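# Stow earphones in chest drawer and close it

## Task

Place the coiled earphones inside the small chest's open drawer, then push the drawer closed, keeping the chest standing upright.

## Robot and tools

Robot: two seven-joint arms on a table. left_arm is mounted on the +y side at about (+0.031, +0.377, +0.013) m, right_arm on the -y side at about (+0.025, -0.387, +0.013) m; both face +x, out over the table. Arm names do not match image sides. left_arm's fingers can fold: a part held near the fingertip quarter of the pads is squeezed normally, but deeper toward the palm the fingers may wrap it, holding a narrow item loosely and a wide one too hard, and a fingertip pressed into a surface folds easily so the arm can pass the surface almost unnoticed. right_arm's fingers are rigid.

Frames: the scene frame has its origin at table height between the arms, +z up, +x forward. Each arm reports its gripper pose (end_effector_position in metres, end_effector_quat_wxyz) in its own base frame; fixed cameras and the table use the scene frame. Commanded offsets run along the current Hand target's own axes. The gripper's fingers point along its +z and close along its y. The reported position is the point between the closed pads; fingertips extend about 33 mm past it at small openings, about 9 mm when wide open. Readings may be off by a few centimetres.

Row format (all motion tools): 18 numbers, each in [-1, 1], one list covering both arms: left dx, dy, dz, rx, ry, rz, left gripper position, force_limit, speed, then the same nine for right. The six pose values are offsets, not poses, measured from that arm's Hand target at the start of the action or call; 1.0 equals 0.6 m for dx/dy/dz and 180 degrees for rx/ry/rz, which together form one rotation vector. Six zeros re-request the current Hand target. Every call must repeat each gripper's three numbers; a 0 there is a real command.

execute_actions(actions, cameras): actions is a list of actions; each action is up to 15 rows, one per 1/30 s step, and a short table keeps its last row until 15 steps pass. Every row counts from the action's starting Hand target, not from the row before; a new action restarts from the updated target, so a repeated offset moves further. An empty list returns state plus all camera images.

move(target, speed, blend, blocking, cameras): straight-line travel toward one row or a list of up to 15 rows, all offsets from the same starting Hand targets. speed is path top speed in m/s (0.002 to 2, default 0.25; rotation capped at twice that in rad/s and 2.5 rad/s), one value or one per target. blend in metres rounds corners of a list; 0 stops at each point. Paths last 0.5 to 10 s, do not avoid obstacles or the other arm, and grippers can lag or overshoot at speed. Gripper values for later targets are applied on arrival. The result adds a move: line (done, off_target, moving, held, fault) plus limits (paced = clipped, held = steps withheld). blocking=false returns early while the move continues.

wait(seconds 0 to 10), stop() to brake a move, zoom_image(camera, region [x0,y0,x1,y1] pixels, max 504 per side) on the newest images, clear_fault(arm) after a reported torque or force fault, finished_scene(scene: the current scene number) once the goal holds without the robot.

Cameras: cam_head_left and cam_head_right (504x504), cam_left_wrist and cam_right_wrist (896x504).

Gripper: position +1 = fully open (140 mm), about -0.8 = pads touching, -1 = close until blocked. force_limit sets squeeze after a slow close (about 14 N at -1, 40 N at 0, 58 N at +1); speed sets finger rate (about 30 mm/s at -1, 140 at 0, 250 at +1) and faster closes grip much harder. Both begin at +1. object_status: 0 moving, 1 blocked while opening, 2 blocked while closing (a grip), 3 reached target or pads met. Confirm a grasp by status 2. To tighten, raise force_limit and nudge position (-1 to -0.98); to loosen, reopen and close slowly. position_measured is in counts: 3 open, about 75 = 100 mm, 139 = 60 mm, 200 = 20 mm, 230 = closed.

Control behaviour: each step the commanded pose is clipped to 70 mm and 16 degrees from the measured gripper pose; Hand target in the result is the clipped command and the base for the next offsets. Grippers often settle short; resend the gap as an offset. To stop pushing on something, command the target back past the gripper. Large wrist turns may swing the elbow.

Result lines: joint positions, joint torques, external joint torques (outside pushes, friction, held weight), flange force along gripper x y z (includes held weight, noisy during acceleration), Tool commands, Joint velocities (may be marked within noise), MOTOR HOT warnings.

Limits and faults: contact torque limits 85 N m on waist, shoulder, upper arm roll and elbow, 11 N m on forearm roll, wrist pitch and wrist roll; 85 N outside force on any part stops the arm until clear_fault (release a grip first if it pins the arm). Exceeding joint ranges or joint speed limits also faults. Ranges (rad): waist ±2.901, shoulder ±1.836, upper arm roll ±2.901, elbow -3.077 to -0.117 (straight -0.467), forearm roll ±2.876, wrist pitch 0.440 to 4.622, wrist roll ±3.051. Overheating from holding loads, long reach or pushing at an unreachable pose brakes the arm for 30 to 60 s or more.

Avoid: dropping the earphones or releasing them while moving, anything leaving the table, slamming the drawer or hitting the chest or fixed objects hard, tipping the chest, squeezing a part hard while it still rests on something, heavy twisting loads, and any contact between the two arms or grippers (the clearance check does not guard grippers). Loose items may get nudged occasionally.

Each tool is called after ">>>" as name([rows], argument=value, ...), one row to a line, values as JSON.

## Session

>>> execute_actions(actions=[])

>>> zoom_image(camera="cam_head_left", region=[190, 120, 390, 350])

>>> zoom_image(camera="cam_head_right", region=[190, 120, 390, 350])

Scene clock: 0.00 s.
left_arm: end_effector_position=(+0.5476, -0.2884, +0.3885) position_measured=3 object_status=3 end_effector_quat_wxyz=(-0.003, -0.342, +0.939, -0.035) | right_arm: end_effector_position=(+0.4733, +0.2575, +0.3391) position_measured=3 object_status=3 end_effector_quat_wxyz=(-0.048, +0.997, +0.038, +0.038)
Joint positions: left_arm=[-0.435 0.151 -0.026 -1.454 -0.049 1.652 0.414] | right_arm=[0.481 -0.183 -0.011 -1.998 0.057 1.925 -1.194]
Joint velocities: within noise
Joint torques (N m): no reading
External joint torques (N m): no reading
Flange force (N): no reading
Hand target: left_arm +0.5476, -0.2884, +0.3885; -0.003, -0.342, +0.939, -0.035 | right_arm +0.4733, +0.2575, +0.3391; -0.048, +0.997, +0.038, +0.038
Tool commands: left_gripper/position=+1.0 left_gripper/force_limit=+1.0 left_gripper/speed=+1.0 right_gripper/position=+1.0 right_gripper/force_limit=+1.0 right_gripper/speed=+1.0

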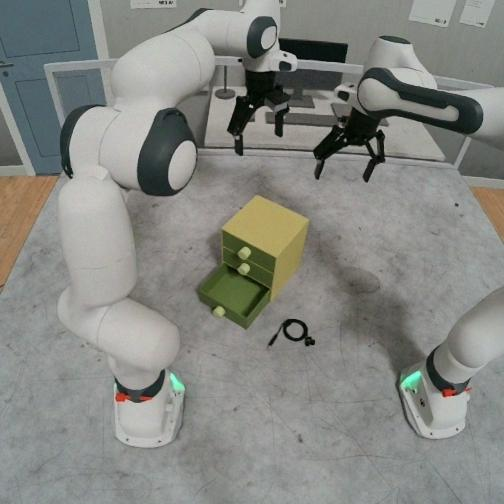

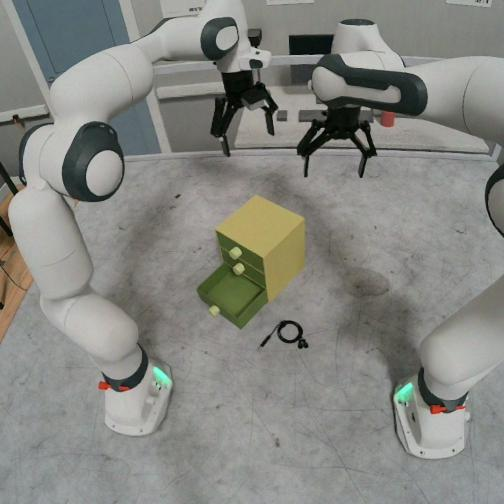

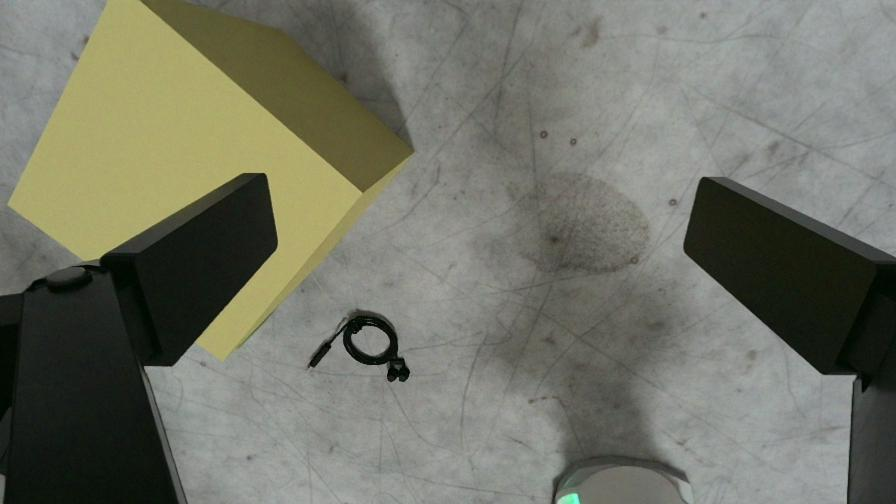

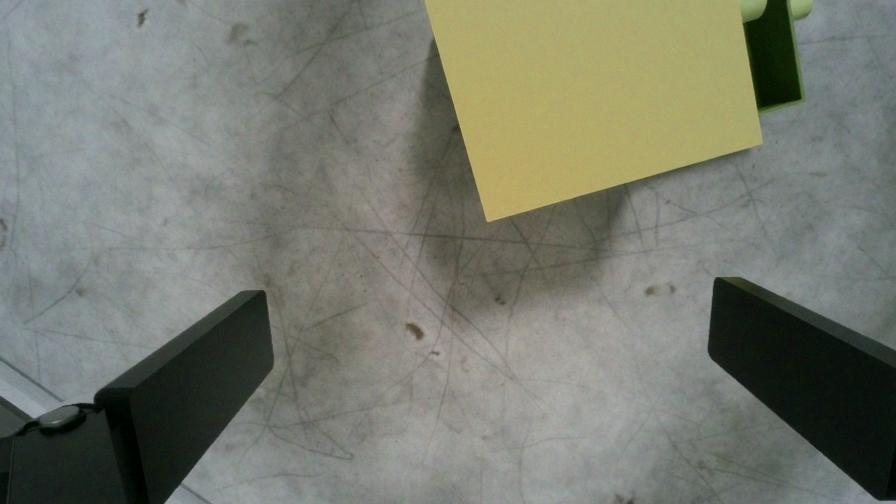

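Scaled by 2.191 from the camera's 504x504 image, which has a finer 720x720 frame.

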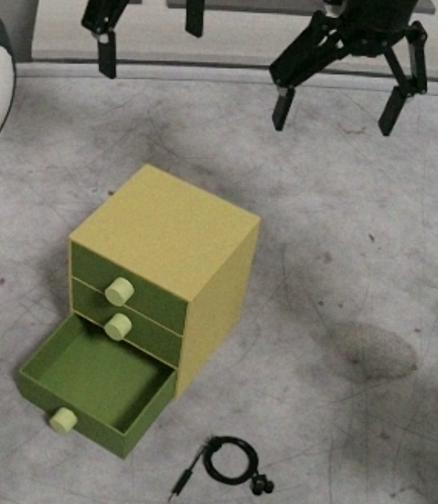

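Scaled by 2.191 from the camera's 504x504 image, which has a finer 720x720 frame.

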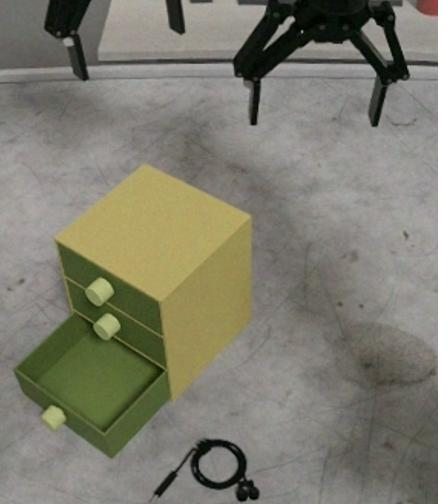

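>>> move([
  [-0.343, 0.659, -0.105, 0, 0, 0, 1, 1, 1, -0.4527, -0.2223, 0.1887, -0.0194, -0.0348, -0.2249, -0.25, -0.8, 0],
], speed=[0.25], cameras=["all"])

>>> zoom_image(camera="cam_left_wrist", region=[220, 0, 720, 504])

Scene clock: 14.77 s.
left_arm: end_effector_position=(+0.4507, +0.1489, +0.4201) position_measured=3 object_status=3 end_effector_quat_wxyz=(-0.002, -0.345, +0.938, -0.037) | right_arm: end_effector_position=(+0.2013, +0.3809, +0.2184) position_measured=160 object_status=3 end_effector_quat_wxyz=(+0.001, +0.925, +0.381, +0.001)
Joint positions: left_arm=[-0.202 -0.285 0.477 -1.828 0.055 1.578 1.124] | right_arm=[0.84 -0.359 0.232 -2.445 0.089 2.092 -1.339]
Joint velocities: left_arm=[-0.001 0.001 0 -0.002 0 0 0.006] | right_arm=[within noise]
Joint torques (N m): left_arm=[0.17 -18.25 -3.33 23.86 0.96 2.2 0.17] | right_arm=[0.32 -17.91 -4.08 24.76 0.97 2.99 -0.15]
External joint torques (N m): left_arm=[0.21 -0.48 1.07 0.13 0.38 -0.26 0.17] | right_arm=[0.29 0.63 -1.49 0.59 0.23 0.34 -0.15]
Flange force (N): left_arm=[-0.3 1.9 -0.8] | right_arm=[3.4 1.0 0.2]
Hand target: left_arm +0.4499, +0.1500, +0.4200; -0.003, -0.342, +0.939, -0.035 | right_arm +0.2009, +0.3815, +0.2175; +0.000, +0.924, +0.382, +0.000
Off the commanded pose: left_arm 0.001 m, 0 deg | right_arm 0.001 m, 0 deg.
move: done

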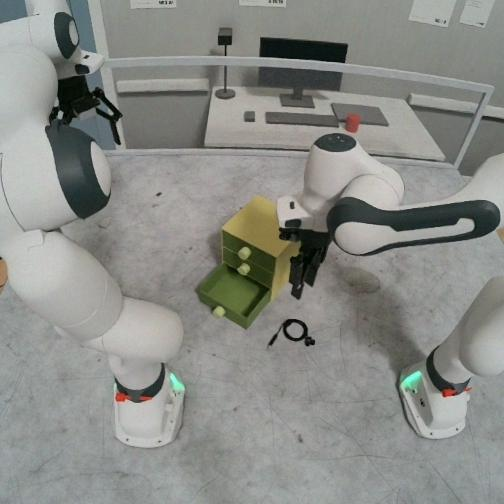

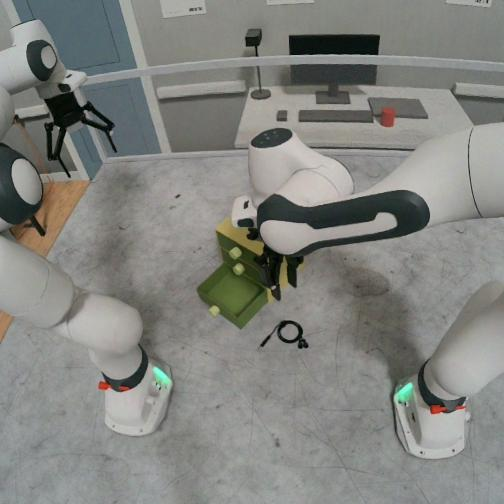

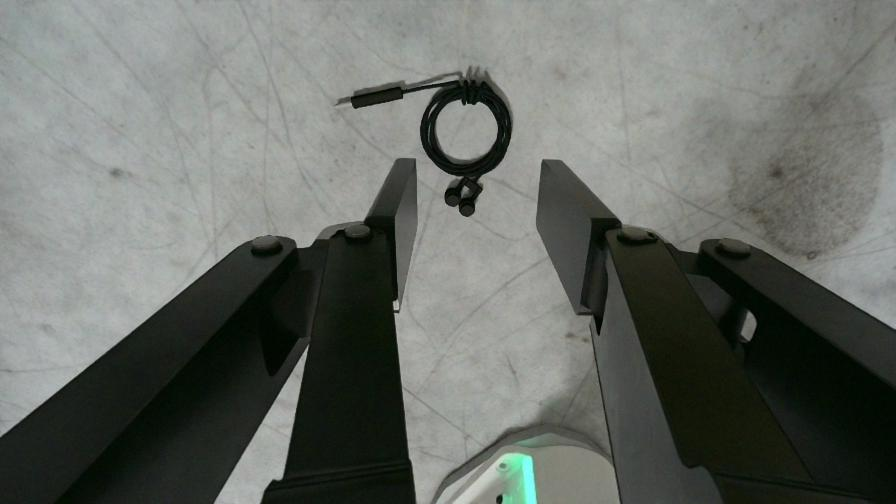

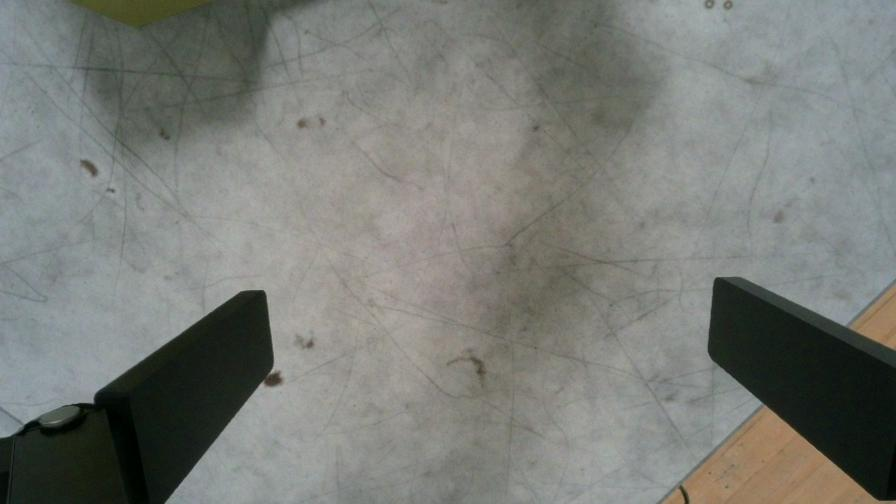

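Scaled by 1.000.

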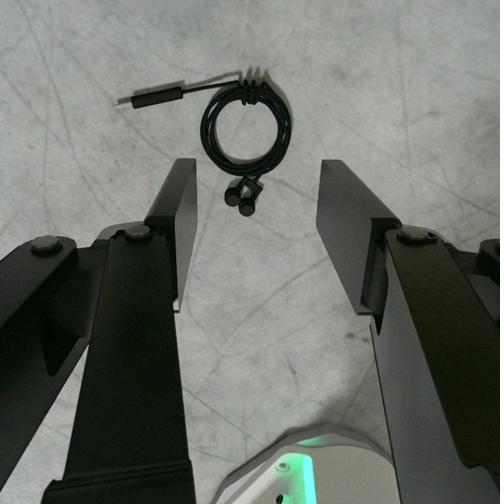

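>>> move([
  [0, 0, 0, 0, 0, 0, 1, 1, 1, -0.0275, -0.0412, 0.2458, 0, 0, 0, -0.468, -0.8, 0],
], speed=[0.2], cameras=["cam_left_wrist"])

>>> zoom_image(camera="cam_left_wrist", region=[340, 0, 640, 300])

Scene clock: 18.53 s.
left_arm: end_effector_position=(+0.4507, +0.1489, +0.4201) position_measured=3 object_status=3 end_effector_quat_wxyz=(-0.002, -0.344, +0.938, -0.037) | right_arm: end_effector_position=(+0.1710, +0.3861, +0.0699) position_measured=188 object_status=3 end_effector_quat_wxyz=(+0.000, +0.924, +0.383, -0.002)
Joint positions: left_arm=[-0.202 -0.285 0.477 -1.828 0.055 1.578 1.126] | right_arm=[0.85 -0.114 0.31 -2.64 0.064 2.528 -1.25]
Joint velocities: left_arm=[within noise] | right_arm=[0 -0.001 0 0.001 -0.001 0.001 0.006]
Joint torques (N m): left_arm=[0.62 -18.05 -3.78 23.94 0.84 2.23 0.16] | right_arm=[-0.43 -21.4 -2.02 21.06 0.26 2.99 0.21]
External joint torques (N m): left_arm=[0.65 -0.52 0.58 0.39 0.25 -0.22 0.16] | right_arm=[-0.4 0.96 -0.99 1.21 -0.23 0.34 0.21]
Flange force (N): left_arm=[-0.3 1.5 -1.4] | right_arm=[7.0 -1.2 3.2]
Hand target: left_arm +0.4499, +0.1500, +0.4200; -0.003, -0.342, +0.939, -0.035 | right_arm +0.1717, +0.3874, +0.0700; +0.000, +0.924, +0.382, +0.000
Off the commanded pose: left_arm 0.001 m, 0 deg | right_arm 0.002 m, 0 deg.
move: done
Images, in order (width x height): cam_left_wrist 896x504.

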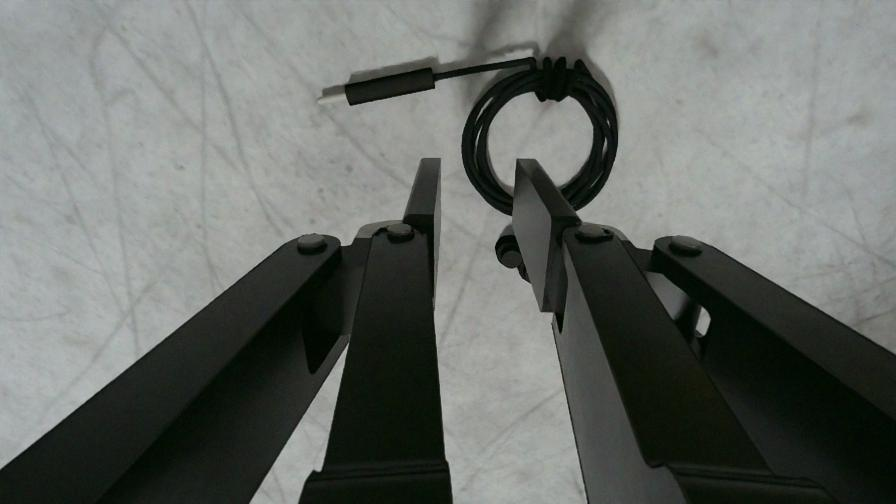

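Scaled by 1.680 from the camera's 896x504 image, which has a finer 1280x720 frame.

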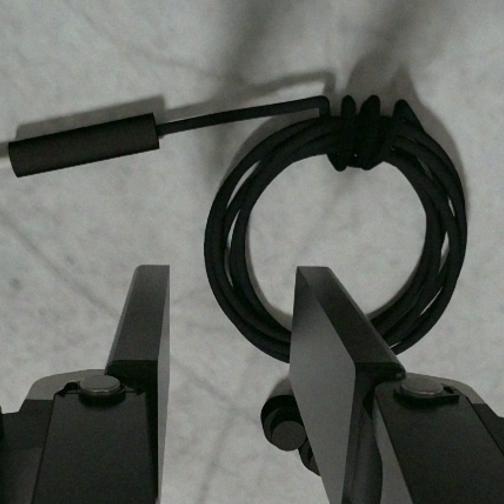

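>>> move([
  [0, 0, 0, 0, 0, 0, 1, 1, 1, 0.0133, 0.005, 0.055, 0, 0, 0, -0.468, -0.8, 0],
], speed=[0.1], cameras=["cam_left_wrist"])

>>> zoom_image(camera="cam_left_wrist", region=[340, 0, 640, 300])

Scene clock: 20.53 s.
left_arm: end_effector_position=(+0.4507, +0.1489, +0.4201) position_measured=3 object_status=3 end_effector_quat_wxyz=(-0.002, -0.344, +0.938, -0.037) | right_arm: end_effector_position=(+0.1777, +0.3900, +0.0369) position_measured=188 object_status=3 end_effector_quat_wxyz=(+0.001, +0.923, +0.384, -0.002)
Joint positions: left_arm=[-0.202 -0.285 0.477 -1.828 0.055 1.578 1.126] | right_arm=[0.834 -0.005 0.309 -2.632 0.006 2.624 -1.222]
Joint velocities: left_arm=[within noise] | right_arm=[0.001 0 0.001 0 -0.001 0.002 0.006]
Joint torques (N m): left_arm=[0.56 -18.01 -3.84 23.92 0.85 2.21 0.09] | right_arm=[-0.61 -23.65 -1.46 19.63 0.15 2.91 0.24]
External joint torques (N m): left_arm=[0.61 -0.46 0.54 0.31 0.27 -0.25 0.1] | right_arm=[-0.48 0.88 -1.28 1.24 -0.27 0.27 0.23]
Flange force (N): left_arm=[-0.2 1.4 -1.3] | right_arm=[7.1 -1.0 4.1]
Hand target: left_arm +0.4499, +0.1500, +0.4200; -0.003, -0.342, +0.939, -0.035 | right_arm +0.1795, +0.3910, +0.0370; +0.000, +0.924, +0.382, +0.000
Off the commanded pose: left_arm 0.001 m, 0 deg | right_arm 0.002 m, 0 deg.
move: done
Images, in order (width x height): cam_left_wrist 896x504.

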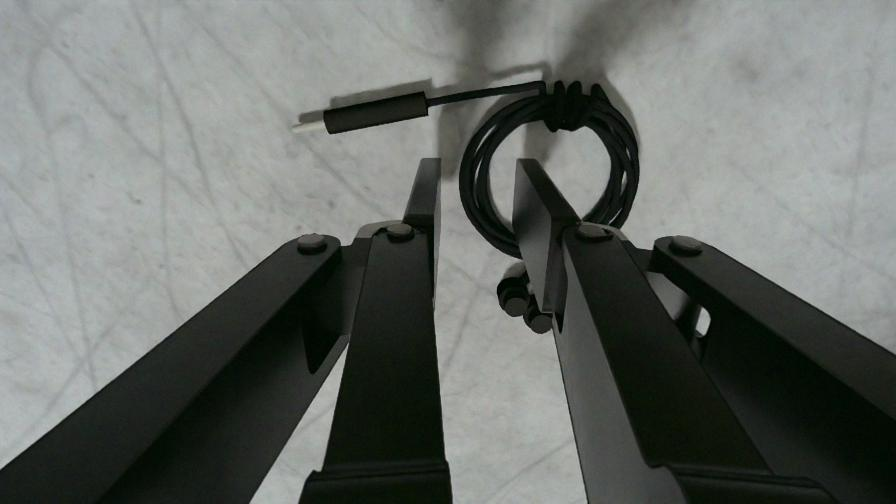

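Scaled by 1.680 from the camera's 896x504 image, which has a finer 1280x720 frame.

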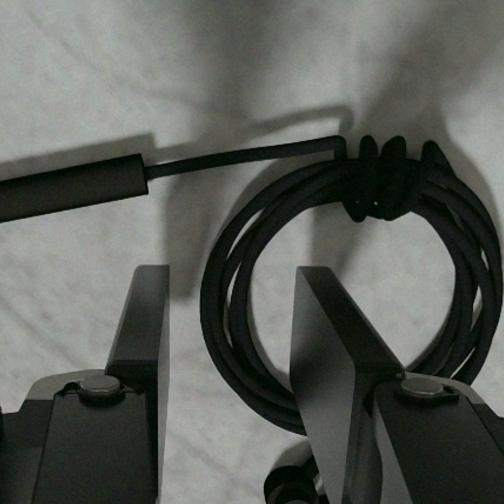

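>>> move([
  [0, 0, 0, 0, 0, 0, 1, 1, 1, 0.0067, 0, 0.0133, 0, 0, 0, -0.468, -0.8, 0],
], speed=[0.04])

>>> move([
  [0, 0, 0, 0, 0, 0, 1, 1, 1, 0, 0, 0.005, 0, 0, 0, -0.468, -0.8, 0],
], speed=[0.03])

>>> move([
  [0, 0, 0, 0, 0, 0, 1, 1, 1, 0, 0, 0.004, 0, 0, 0, -0.468, -0.8, 0],
], speed=[0.03], cameras=["cam_left_wrist"])

Scene clock: 22.17 s.
left_arm: end_effector_position=(+0.4507, +0.1489, +0.4201) position_measured=3 object_status=3 end_effector_quat_wxyz=(-0.002, -0.344, +0.938, -0.037) | right_arm: end_effector_position=(+0.1804, +0.3928, +0.0289) position_measured=188 object_status=3 end_effector_quat_wxyz=(+0.001, +0.923, +0.384, -0.002)
Joint positions: left_arm=[-0.202 -0.285 0.477 -1.828 0.055 1.578 1.126] | right_arm=[0.831 0.027 0.306 -2.622 -0.014 2.644 -1.21]
Joint velocities: left_arm=[within noise] | right_arm=[0.001 0.001 0 0 -0.001 0.004 0.005]
Joint torques (N m): left_arm=[0.54 -18.09 -3.74 23.85 0.84 2.21 0.15] | right_arm=[-0.52 -24.37 -1.42 19.39 0.14 2.95 0.25]
External joint torques (N m): left_arm=[0.61 -0.47 0.68 0.21 0.26 -0.24 0.16] | right_arm=[-0.41 1 -1.56 1.32 -0.27 0.3 0.25]
Flange force (N): left_arm=[-0.1 1.7 -1.0] | right_arm=[7.6 -1.1 4.9]
Hand target: left_arm +0.4499, +0.1500, +0.4200; -0.003, -0.342, +0.939, -0.035 | right_arm +0.1824, +0.3938, +0.0291; +0.000, +0.924, +0.382, +0.000
Off the commanded pose: left_arm 0.001 m, 0 deg | right_arm 0.002 m, 0 deg.
move: done

Scene clock: 22.90 s.
left_arm: end_effector_position=(+0.4507, +0.1489, +0.4201) position_measured=3 object_status=3 end_effector_quat_wxyz=(-0.002, -0.344, +0.938, -0.037) | right_arm: end_effector_position=(+0.1805, +0.3930, +0.0260) position_measured=188 object_status=3 end_effector_quat_wxyz=(+0.001, +0.923, +0.384, -0.002)
Joint positions: left_arm=[-0.202 -0.285 0.477 -1.828 0.055 1.578 1.126] | right_arm=[0.831 0.036 0.305 -2.622 -0.02 2.653 -1.205]
Joint velocities: left_arm=[within noise] | right_arm=[0 0 -0.002 -0.001 -0.002 0.005 0.003]
Joint torques (N m): left_arm=[0.64 -18.1 -3.74 23.84 0.84 2.21 0.12] | right_arm=[-0.45 -24.51 -1.51 18.93 0.17 2.98 0.19]
External joint torques (N m): left_arm=[0.67 -0.52 0.62 0.29 0.26 -0.23 0.13] | right_arm=[-0.49 1.1 -1.87 0.94 -0.22 0.33 0.19]
Flange force (N): left_arm=[-0.1 1.6 -1.2] | right_arm=[6.8 -0.2 5.4]
Hand target: left_arm +0.4499, +0.1500, +0.4200; -0.003, -0.342, +0.939, -0.035 | right_arm +0.1824, +0.3938, +0.0261; +0.000, +0.924, +0.382, +0.000
Off the commanded pose: left_arm 0.001 m, 0 deg | right_arm 0.002 m, 0 deg.
move: done

Scene clock: 23.60 s.
left_arm: end_effector_position=(+0.4507, +0.1489, +0.4201) position_measured=3 object_status=3 end_effector_quat_wxyz=(-0.002, -0.344, +0.938, -0.037) | right_arm: end_effector_position=(+0.1806, +0.3931, +0.0237) position_measured=188 object_status=3 end_effector_quat_wxyz=(+0.001, +0.923, +0.384, -0.002)
Joint positions: left_arm=[-0.202 -0.285 0.477 -1.828 0.055 1.578 1.126] | right_arm=[0.831 0.043 0.304 -2.622 -0.025 2.66 -1.202]
Joint velocities: left_arm=[within noise] | right_arm=[0 0.001 0 -0.001 -0.002 0.003 0.004]
Joint torques (N m): left_arm=[0.6 -18.12 -3.74 23.96 0.85 2.22 0.13] | right_arm=[-0.43 -24.74 -1.27 18.64 0.15 2.95 0.3]
External joint torques (N m): left_arm=[0.54 -0.26 0.55 0.2 0.26 -0.25 0.14] | right_arm=[-0.34 0.83 -1.56 0.88 -0.24 0.32 0.3]
Flange force (N): left_arm=[-0.5 1.3 -1.1] | right_arm=[5.8 -0.7 4.7]
Hand target: left_arm +0.4499, +0.1500, +0.4200; -0.003, -0.342, +0.939, -0.035 | right_arm +0.1824, +0.3938, +0.0237; +0.000, +0.924, +0.382, +0.000
Off the commanded pose: left_arm 0.001 m, 0 deg | right_arm 0.002 m, 0 deg.
move: done
Images, in order (width x height): cam_left_wrist 896x504.

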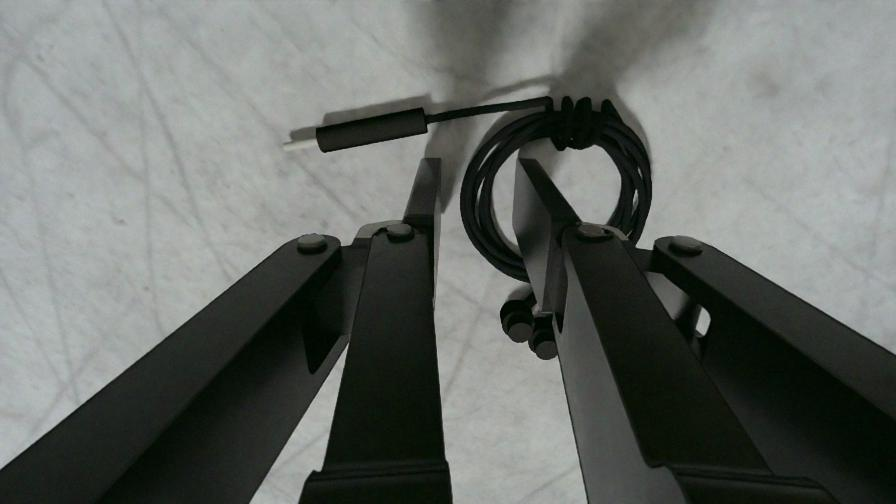

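>>> move([
  [0, 0, 0, 0, 0, 0, 1, 1, 1, 0, 0, 0.005, 0, 0, 0, -0.468, -0.8, 0],
], speed=[0.03])

>>> move([
  [0, 0, 0, 0, 0, 0, 1, 1, 1, 0, 0, 0.005, 0, 0, 0, -0.468, -0.8, 0],
], speed=[0.03], cameras=["cam_left_wrist"])

Scene clock: 24.67 s.
left_arm: end_effector_position=(+0.4507, +0.1489, +0.4201) position_measured=3 object_status=3 end_effector_quat_wxyz=(-0.002, -0.344, +0.938, -0.037) | right_arm: end_effector_position=(+0.1806, +0.3930, +0.0212) position_measured=188 object_status=3 end_effector_quat_wxyz=(+0.001, +0.923, +0.384, -0.002)
Joint positions: left_arm=[-0.202 -0.285 0.477 -1.828 0.055 1.578 1.126] | right_arm=[0.831 0.051 0.303 -2.622 -0.031 2.666 -1.198]
Joint torques (N m): left_arm=[0.59 -18.06 -3.74 23.85 0.86 2.22 0.2] | right_arm=[-0.87 -23.69 -2.17 18.4 -0.05 3.42 0.32]
External joint torques (N m): left_arm=[0.57 -0.31 0.6 0.13 0.27 -0.25 0.21] | right_arm=[-0.81 2.19 -2.56 0.61 -0.44 0.76 0.32]
Flange force (N): left_arm=[-0.4 1.6 -0.8] | right_arm=[8.7 -0.1 11.0]
Hand target: left_arm +0.4499, +0.1500, +0.4200; -0.003, -0.342, +0.939, -0.035 | right_arm +0.1824, +0.3938, +0.0207; +0.000, +0.924, +0.382, +0.000
Off the commanded pose: left_arm 0.001 m, 0 deg | right_arm 0.002 m, 0 deg.
move: done

Scene clock: 25.37 s.
left_arm: end_effector_position=(+0.4507, +0.1489, +0.4201) position_measured=3 object_status=3 end_effector_quat_wxyz=(-0.002, -0.344, +0.938, -0.037) | right_arm: end_effector_position=(+0.1806, +0.3932, +0.0212) position_measured=188 object_status=3 end_effector_quat_wxyz=(+0.001, +0.923, +0.386, -0.001)
Joint positions: left_arm=[-0.202 -0.285 0.477 -1.828 0.055 1.578 1.126] | right_arm=[0.832 0.051 0.303 -2.622 -0.036 2.667 -1.196]
Joint torques (N m): left_arm=[0.55 -18.09 -3.81 23.93 0.85 2.23 0.18] | right_arm=[-1.34 -19.13 -2.78 18.28 -0.19 4.68 0.37]
External joint torques (N m): left_arm=[0.51 -0.47 0.48 0.34 0.26 -0.22 0.18] | right_arm=[-1.31 6.6 -3.21 0.61 -0.57 2.05 0.37]
Flange force (N): left_arm=[-0.3 1.4 -1.3] | right_arm=[18.4 -2.5 28.5]
Hand target: left_arm +0.4499, +0.1500, +0.4200; -0.003, -0.342, +0.939, -0.035 | right_arm +0.1824, +0.3938, +0.0177; +0.000, +0.924, +0.382, +0.000
Off the commanded pose: left_arm 0.001 m, 0 deg | right_arm 0.004 m, 1 deg.
move: off_target (right_arm)
Images, in order (width x height): cam_left_wrist 896x504.

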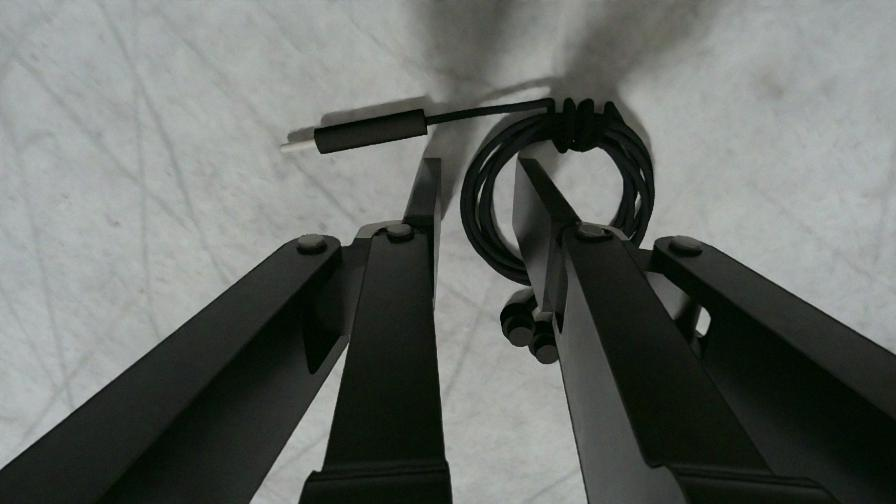

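>>> move([
  [0, 0, 0, 0, 0, 0, 1, 1, 1, 0, 0, -0.008, 0, 0, 0, -0.468, -0.8, 0],
  [0, 0, 0, 0, 0, 0, 1, 1, 1, 0, 0, -0.008, 0, 0, 0, -1, -0.8, -1],
], speed=[0.03, 0.03], cameras=["cam_left_wrist"])

Scene clock: 27.33 s.
left_arm: end_effector_position=(+0.4507, +0.1489, +0.4201) position_measured=3 object_status=3 end_effector_quat_wxyz=(-0.002, -0.344, +0.938, -0.037) | right_arm: end_effector_position=(+0.1811, +0.3931, +0.0216) position_measured=223 object_status=0 end_effector_quat_wxyz=(+0.001, +0.923, +0.385, +0.000)
Joint positions: left_arm=[-0.202 -0.285 0.477 -1.828 0.055 1.578 1.126] | right_arm=[0.831 0.05 0.303 -2.622 -0.035 2.666 -1.195]
Joint torques (N m): left_arm=[0.61 -18.01 -3.9 23.89 0.85 2.22 0.16] | right_arm=[-0.59 -25.93 -0.91 18.46 0.69 2.7 0.09]
External joint torques (N m): left_arm=[0.55 -0.3 0.38 0.22 0.26 -0.24 0.17] | right_arm=[-0.52 -0.26 -1.29 0.85 0.3 0.07 0.09]
Flange force (N): left_arm=[-0.3 1.2 -1.1] | right_arm=[2.5 1.0 -0.6]
Hand target: left_arm +0.4499, +0.1500, +0.4200; -0.003, -0.342, +0.939, -0.035 | right_arm +0.1824, +0.3938, +0.0225; +0.000, +0.924, +0.382, +0.000
Off the commanded pose: left_arm 0.001 m, 0 deg | right_arm 0.002 m, 0 deg.
move: done
Images, in order (width x height): cam_left_wrist 896x504.

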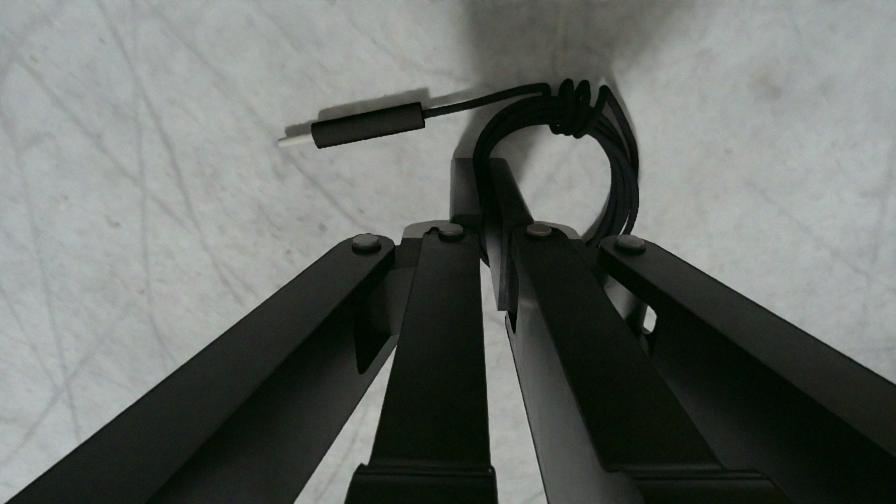

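>>> move([
  [0, 0, 0, 0, 0, 0, 1, 1, 1, 0, 0, -0.1, 0, 0, 0, -1, -0.8, -1],
], speed=[0.08], cameras=["all"])

>>> zoom_image(camera="cam_head_left", region=[180, 220, 340, 380])

>>> zoom_image(camera="cam_head_right", region=[180, 220, 340, 380])

Scene clock: 29.17 s.
left_arm: end_effector_position=(+0.4507, +0.1489, +0.4201) position_measured=3 object_status=3 end_effector_quat_wxyz=(-0.002, -0.344, +0.938, -0.037) | right_arm: end_effector_position=(+0.1826, +0.3940, +0.0818) position_measured=223 object_status=2 end_effector_quat_wxyz=(+0.000, +0.925, +0.381, +0.001)
Joint positions: left_arm=[-0.202 -0.285 0.477 -1.828 0.055 1.578 1.126] | right_arm=[0.84 -0.114 0.303 -2.6 0.053 2.493 -1.252]
Joint velocities: left_arm=[within noise] | right_arm=[0 0 0.001 0.001 0 -0.004 -0.004]
Joint torques (N m): left_arm=[0.53 -18.12 -3.72 23.93 0.86 2.2 0.13] | right_arm=[-0.03 -23.31 -2.44 21.2 0.81 2.41 -0.15]
External joint torques (N m): left_arm=[0.52 -0.55 0.6 0.34 0.27 -0.26 0.14] | right_arm=[0.05 -0.36 -1.37 0.75 0.29 -0.26 -0.15]
Flange force (N): left_arm=[-0.1 1.5 -1.4] | right_arm=[1.3 1.6 -2.8]
Hand target: left_arm +0.4499, +0.1500, +0.4200; -0.003, -0.342, +0.939, -0.035 | right_arm +0.1824, +0.3938, +0.0825; +0.000, +0.924, +0.382, +0.000
Off the commanded pose: left_arm 0.001 m, 0 deg | right_arm 0.001 m, 0 deg.
move: done

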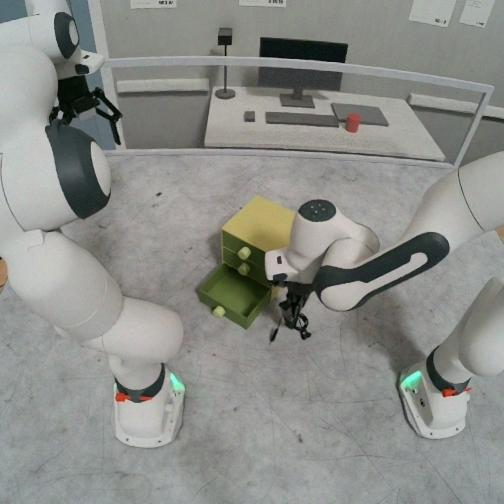

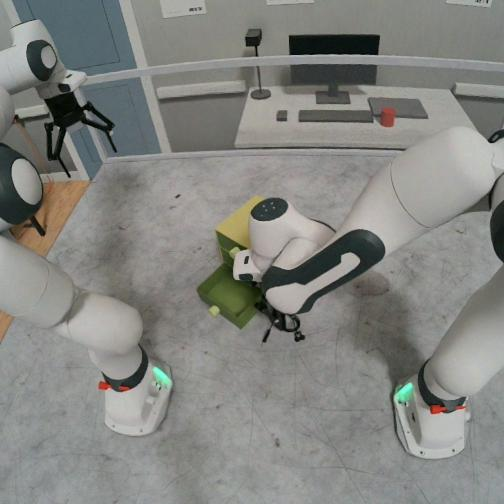

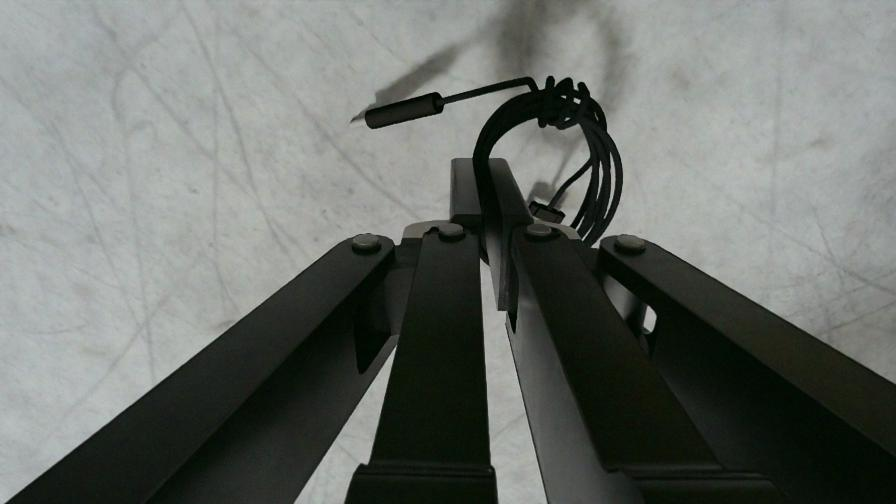

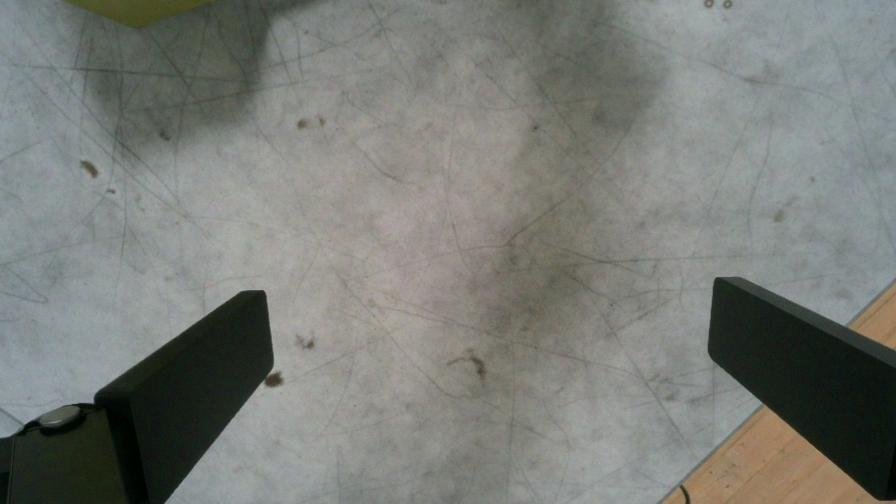

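Scaled by 3.150 from the camera's 504x504 image, which has a finer 720x720 frame.

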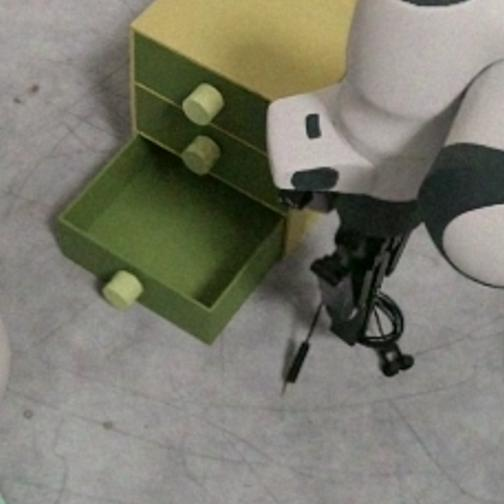

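Scaled by 3.150 from the camera's 504x504 image, which has a finer 720x720 frame.

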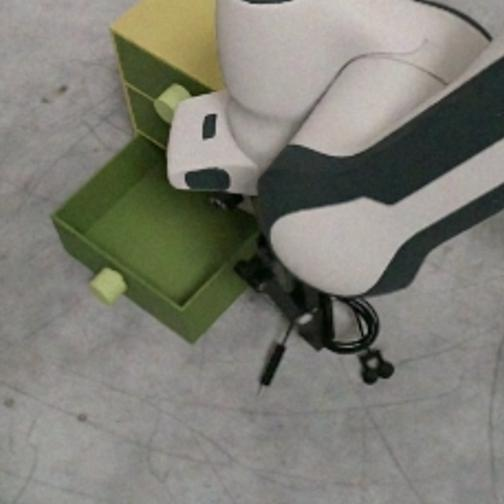

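>>> move([
  [0, 0, 0, 0, 0, 0, 1, 1, 1, 0, 0, -0.1708, 0, 0, 0, -1, -0.8, -1],
  [0, 0, 0, 0, 0, 0, 1, 1, 1, 0.3132, -0.0648, -0.1708, -0.1493, 0.081, 0.2115, -1, -0.8, -1],
], speed=[0.15, 0.18], blend=[0.03, 0], cameras=["cam_left_wrist", "cam_head_left", "cam_head_right"])

>>> zoom_image(camera="cam_head_left", region=[180, 220, 320, 360])

>>> zoom_image(camera="cam_head_right", region=[180, 220, 320, 360])

Scene clock: 36.17 s.
left_arm: end_effector_position=(+0.4507, +0.1489, +0.4201) position_measured=3 object_status=3 end_effector_quat_wxyz=(-0.002, -0.344, +0.938, -0.037) | right_arm: end_effector_position=(+0.2869, +0.5554, +0.1853) position_measured=223 object_status=2 end_effector_quat_wxyz=(+0.161, +0.965, +0.054, +0.200)
Joint positions: left_arm=[-0.202 -0.285 0.477 -1.828 0.055 1.578 1.126] | right_arm=[1.034 0.44 0.34 -1.622 -0.628 1.76 -0.112]
Joint velocities: left_arm=[within noise] | right_arm=[0 0 -0.001 0.001 0.002 0.001 0.005]
Joint torques (N m): left_arm=[0.56 -18.05 -3.7 23.91 0.84 2.21 0.13] | right_arm=[0.09 -42.42 2.32 24.71 -0.34 1.12 0.31]
External joint torques (N m): left_arm=[0.57 -0.4 0.66 0.26 0.26 -0.26 0.14] | right_arm=[0.14 1.42 -2.07 1.33 -0.11 -0.37 0.26]
Flange force (N): left_arm=[-0.4 1.5 -1.2] | right_arm=[4.9 -11.2 -2.3]
Hand target: left_arm +0.4499, +0.1500, +0.4200; -0.003, -0.342, +0.939, -0.035 | right_arm +0.2880, +0.5539, +0.1850; +0.163, +0.965, +0.050, +0.201
Off the commanded pose: left_arm 0.001 m, 0 deg | right_arm 0.002 m, 1 deg.
move: done
Images, in order (width x height): cam_head_left 504x504, cam_head_right 504x504, cam_left_wrist 896x504.

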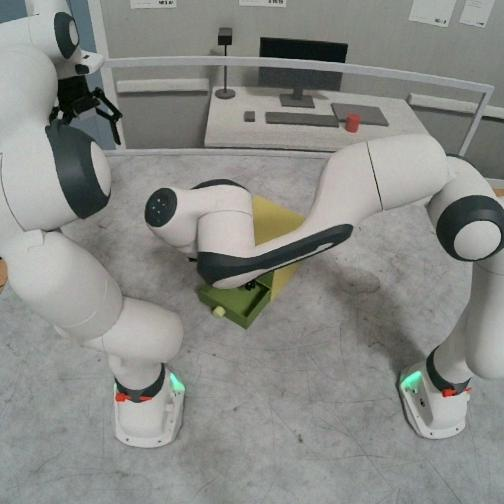

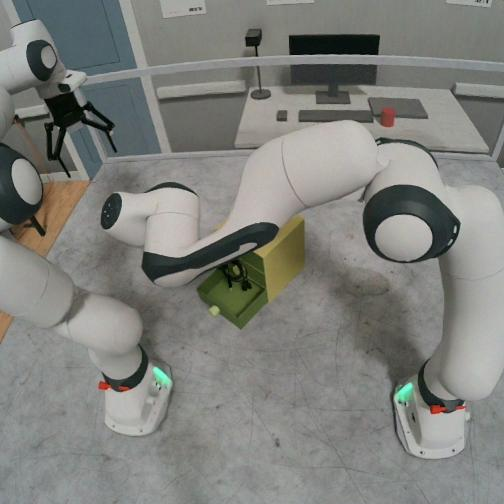

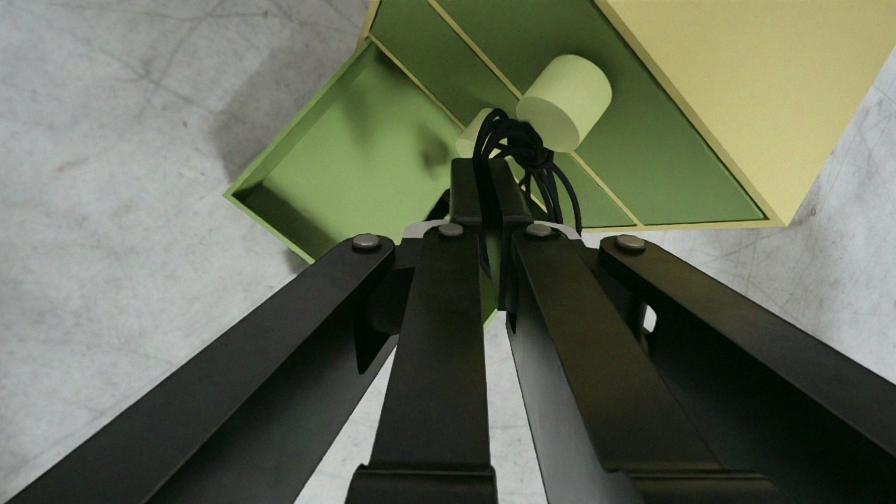

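Scaled by 3.600 from the camera's 504x504 image, which has a finer 720x720 frame.

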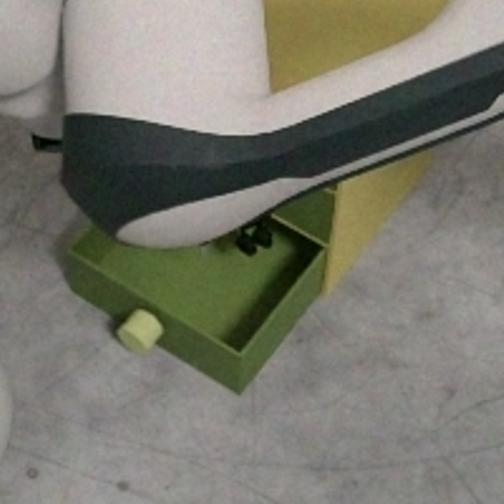

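Scaled by 3.600 from the camera's 504x504 image, which has a finer 720x720 frame.

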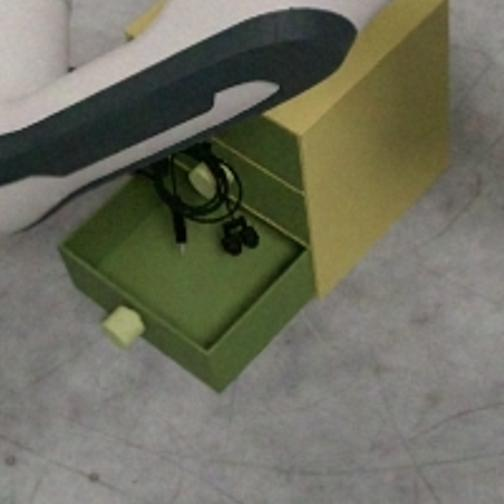

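>>> move([
  [0, 0, 0, 0, 0, 0, 1, 1, 1, -0.0428, -0.0357, 0.0747, 0.0435, -0.0505, 0.0147, -1, -0.8, -1],
], speed=[0.12], cameras=["cam_left_wrist", "cam_head_left", "cam_head_right"])

>>> zoom_image(camera="cam_head_left", region=[180, 250, 300, 340])

>>> zoom_image(camera="cam_head_right", region=[180, 250, 300, 340])

Scene clock: 40.73 s.
left_arm: end_effector_position=(+0.4507, +0.1489, +0.4201) position_measured=3 object_status=3 end_effector_quat_wxyz=(-0.002, -0.344, +0.938, -0.037) | right_arm: end_effector_position=(+0.2832, +0.5557, +0.1293) position_measured=223 object_status=2 end_effector_quat_wxyz=(+0.098, +0.987, +0.026, +0.125)
Joint positions: left_arm=[-0.202 -0.285 0.477 -1.828 0.055 1.578 1.126] | right_arm=[0.905 0.422 0.373 -1.764 -0.502 2.001 -0.119]
Joint velocities: left_arm=[within noise] | right_arm=[-0.001 -0.001 0.003 -0.001 0 0.005 0]
Joint torques (N m): left_arm=[0.57 -18.05 -3.73 23.91 0.86 2.21 0.18] | right_arm=[-0.74 -41.87 4.08 23.31 0.5 2.3 -0.11]
External joint torques (N m): left_arm=[0.58 -0.4 0.62 0.27 0.27 -0.24 0.18] | right_arm=[-0.74 0.34 -0.94 0.41 0.23 0.29 -0.14]
Flange force (N): left_arm=[-0.5 1.5 -1.2] | right_arm=[2.1 -1.3 0.8]
Hand target: left_arm +0.4499, +0.1500, +0.4200; -0.003, -0.342, +0.939, -0.035 | right_arm +0.2820, +0.5567, +0.1295; +0.096, +0.987, +0.028, +0.124
Off the commanded pose: left_arm 0.001 m, 0 deg | right_arm 0.002 m, 0 deg.
move: done
Images, in order (width x height): cam_head_left 504x504, cam_head_right 504x504, cam_left_wrist 896x504.

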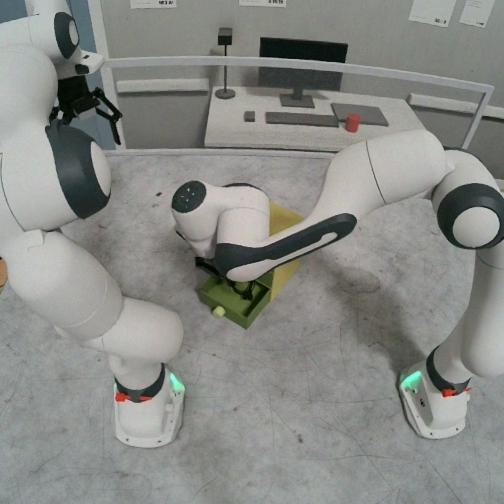

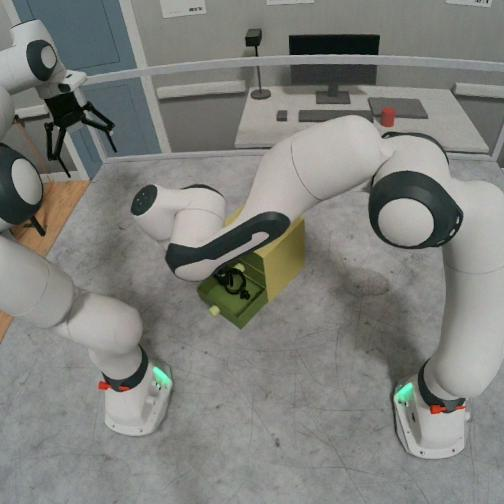

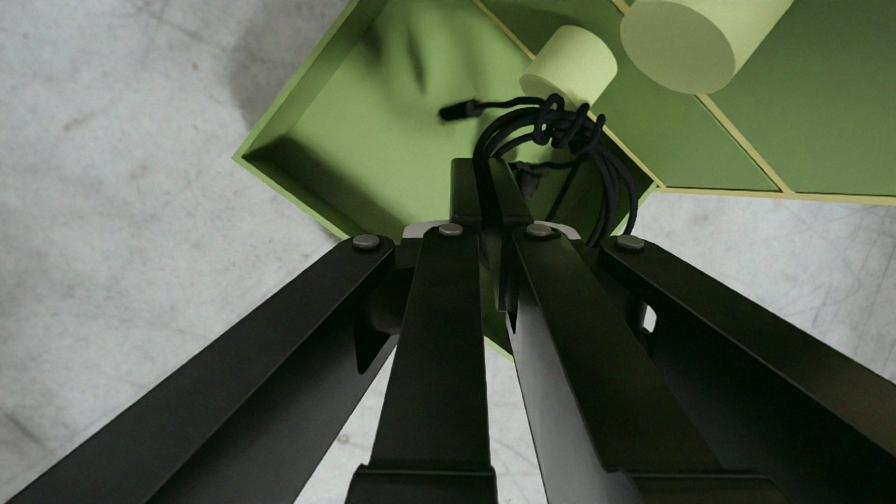

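Scaled by 4.200 from the camera's 504x504 image, which has a finer 720x720 frame.

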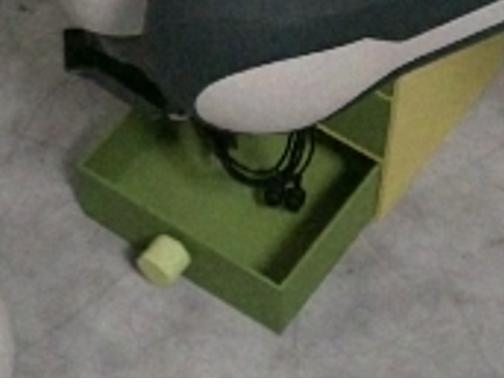

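Scaled by 4.200 from the camera's 504x504 image, which has a finer 720x720 frame.

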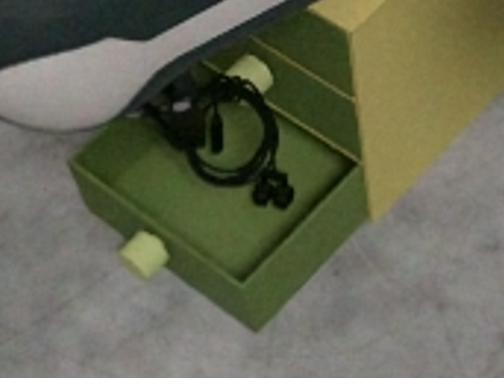

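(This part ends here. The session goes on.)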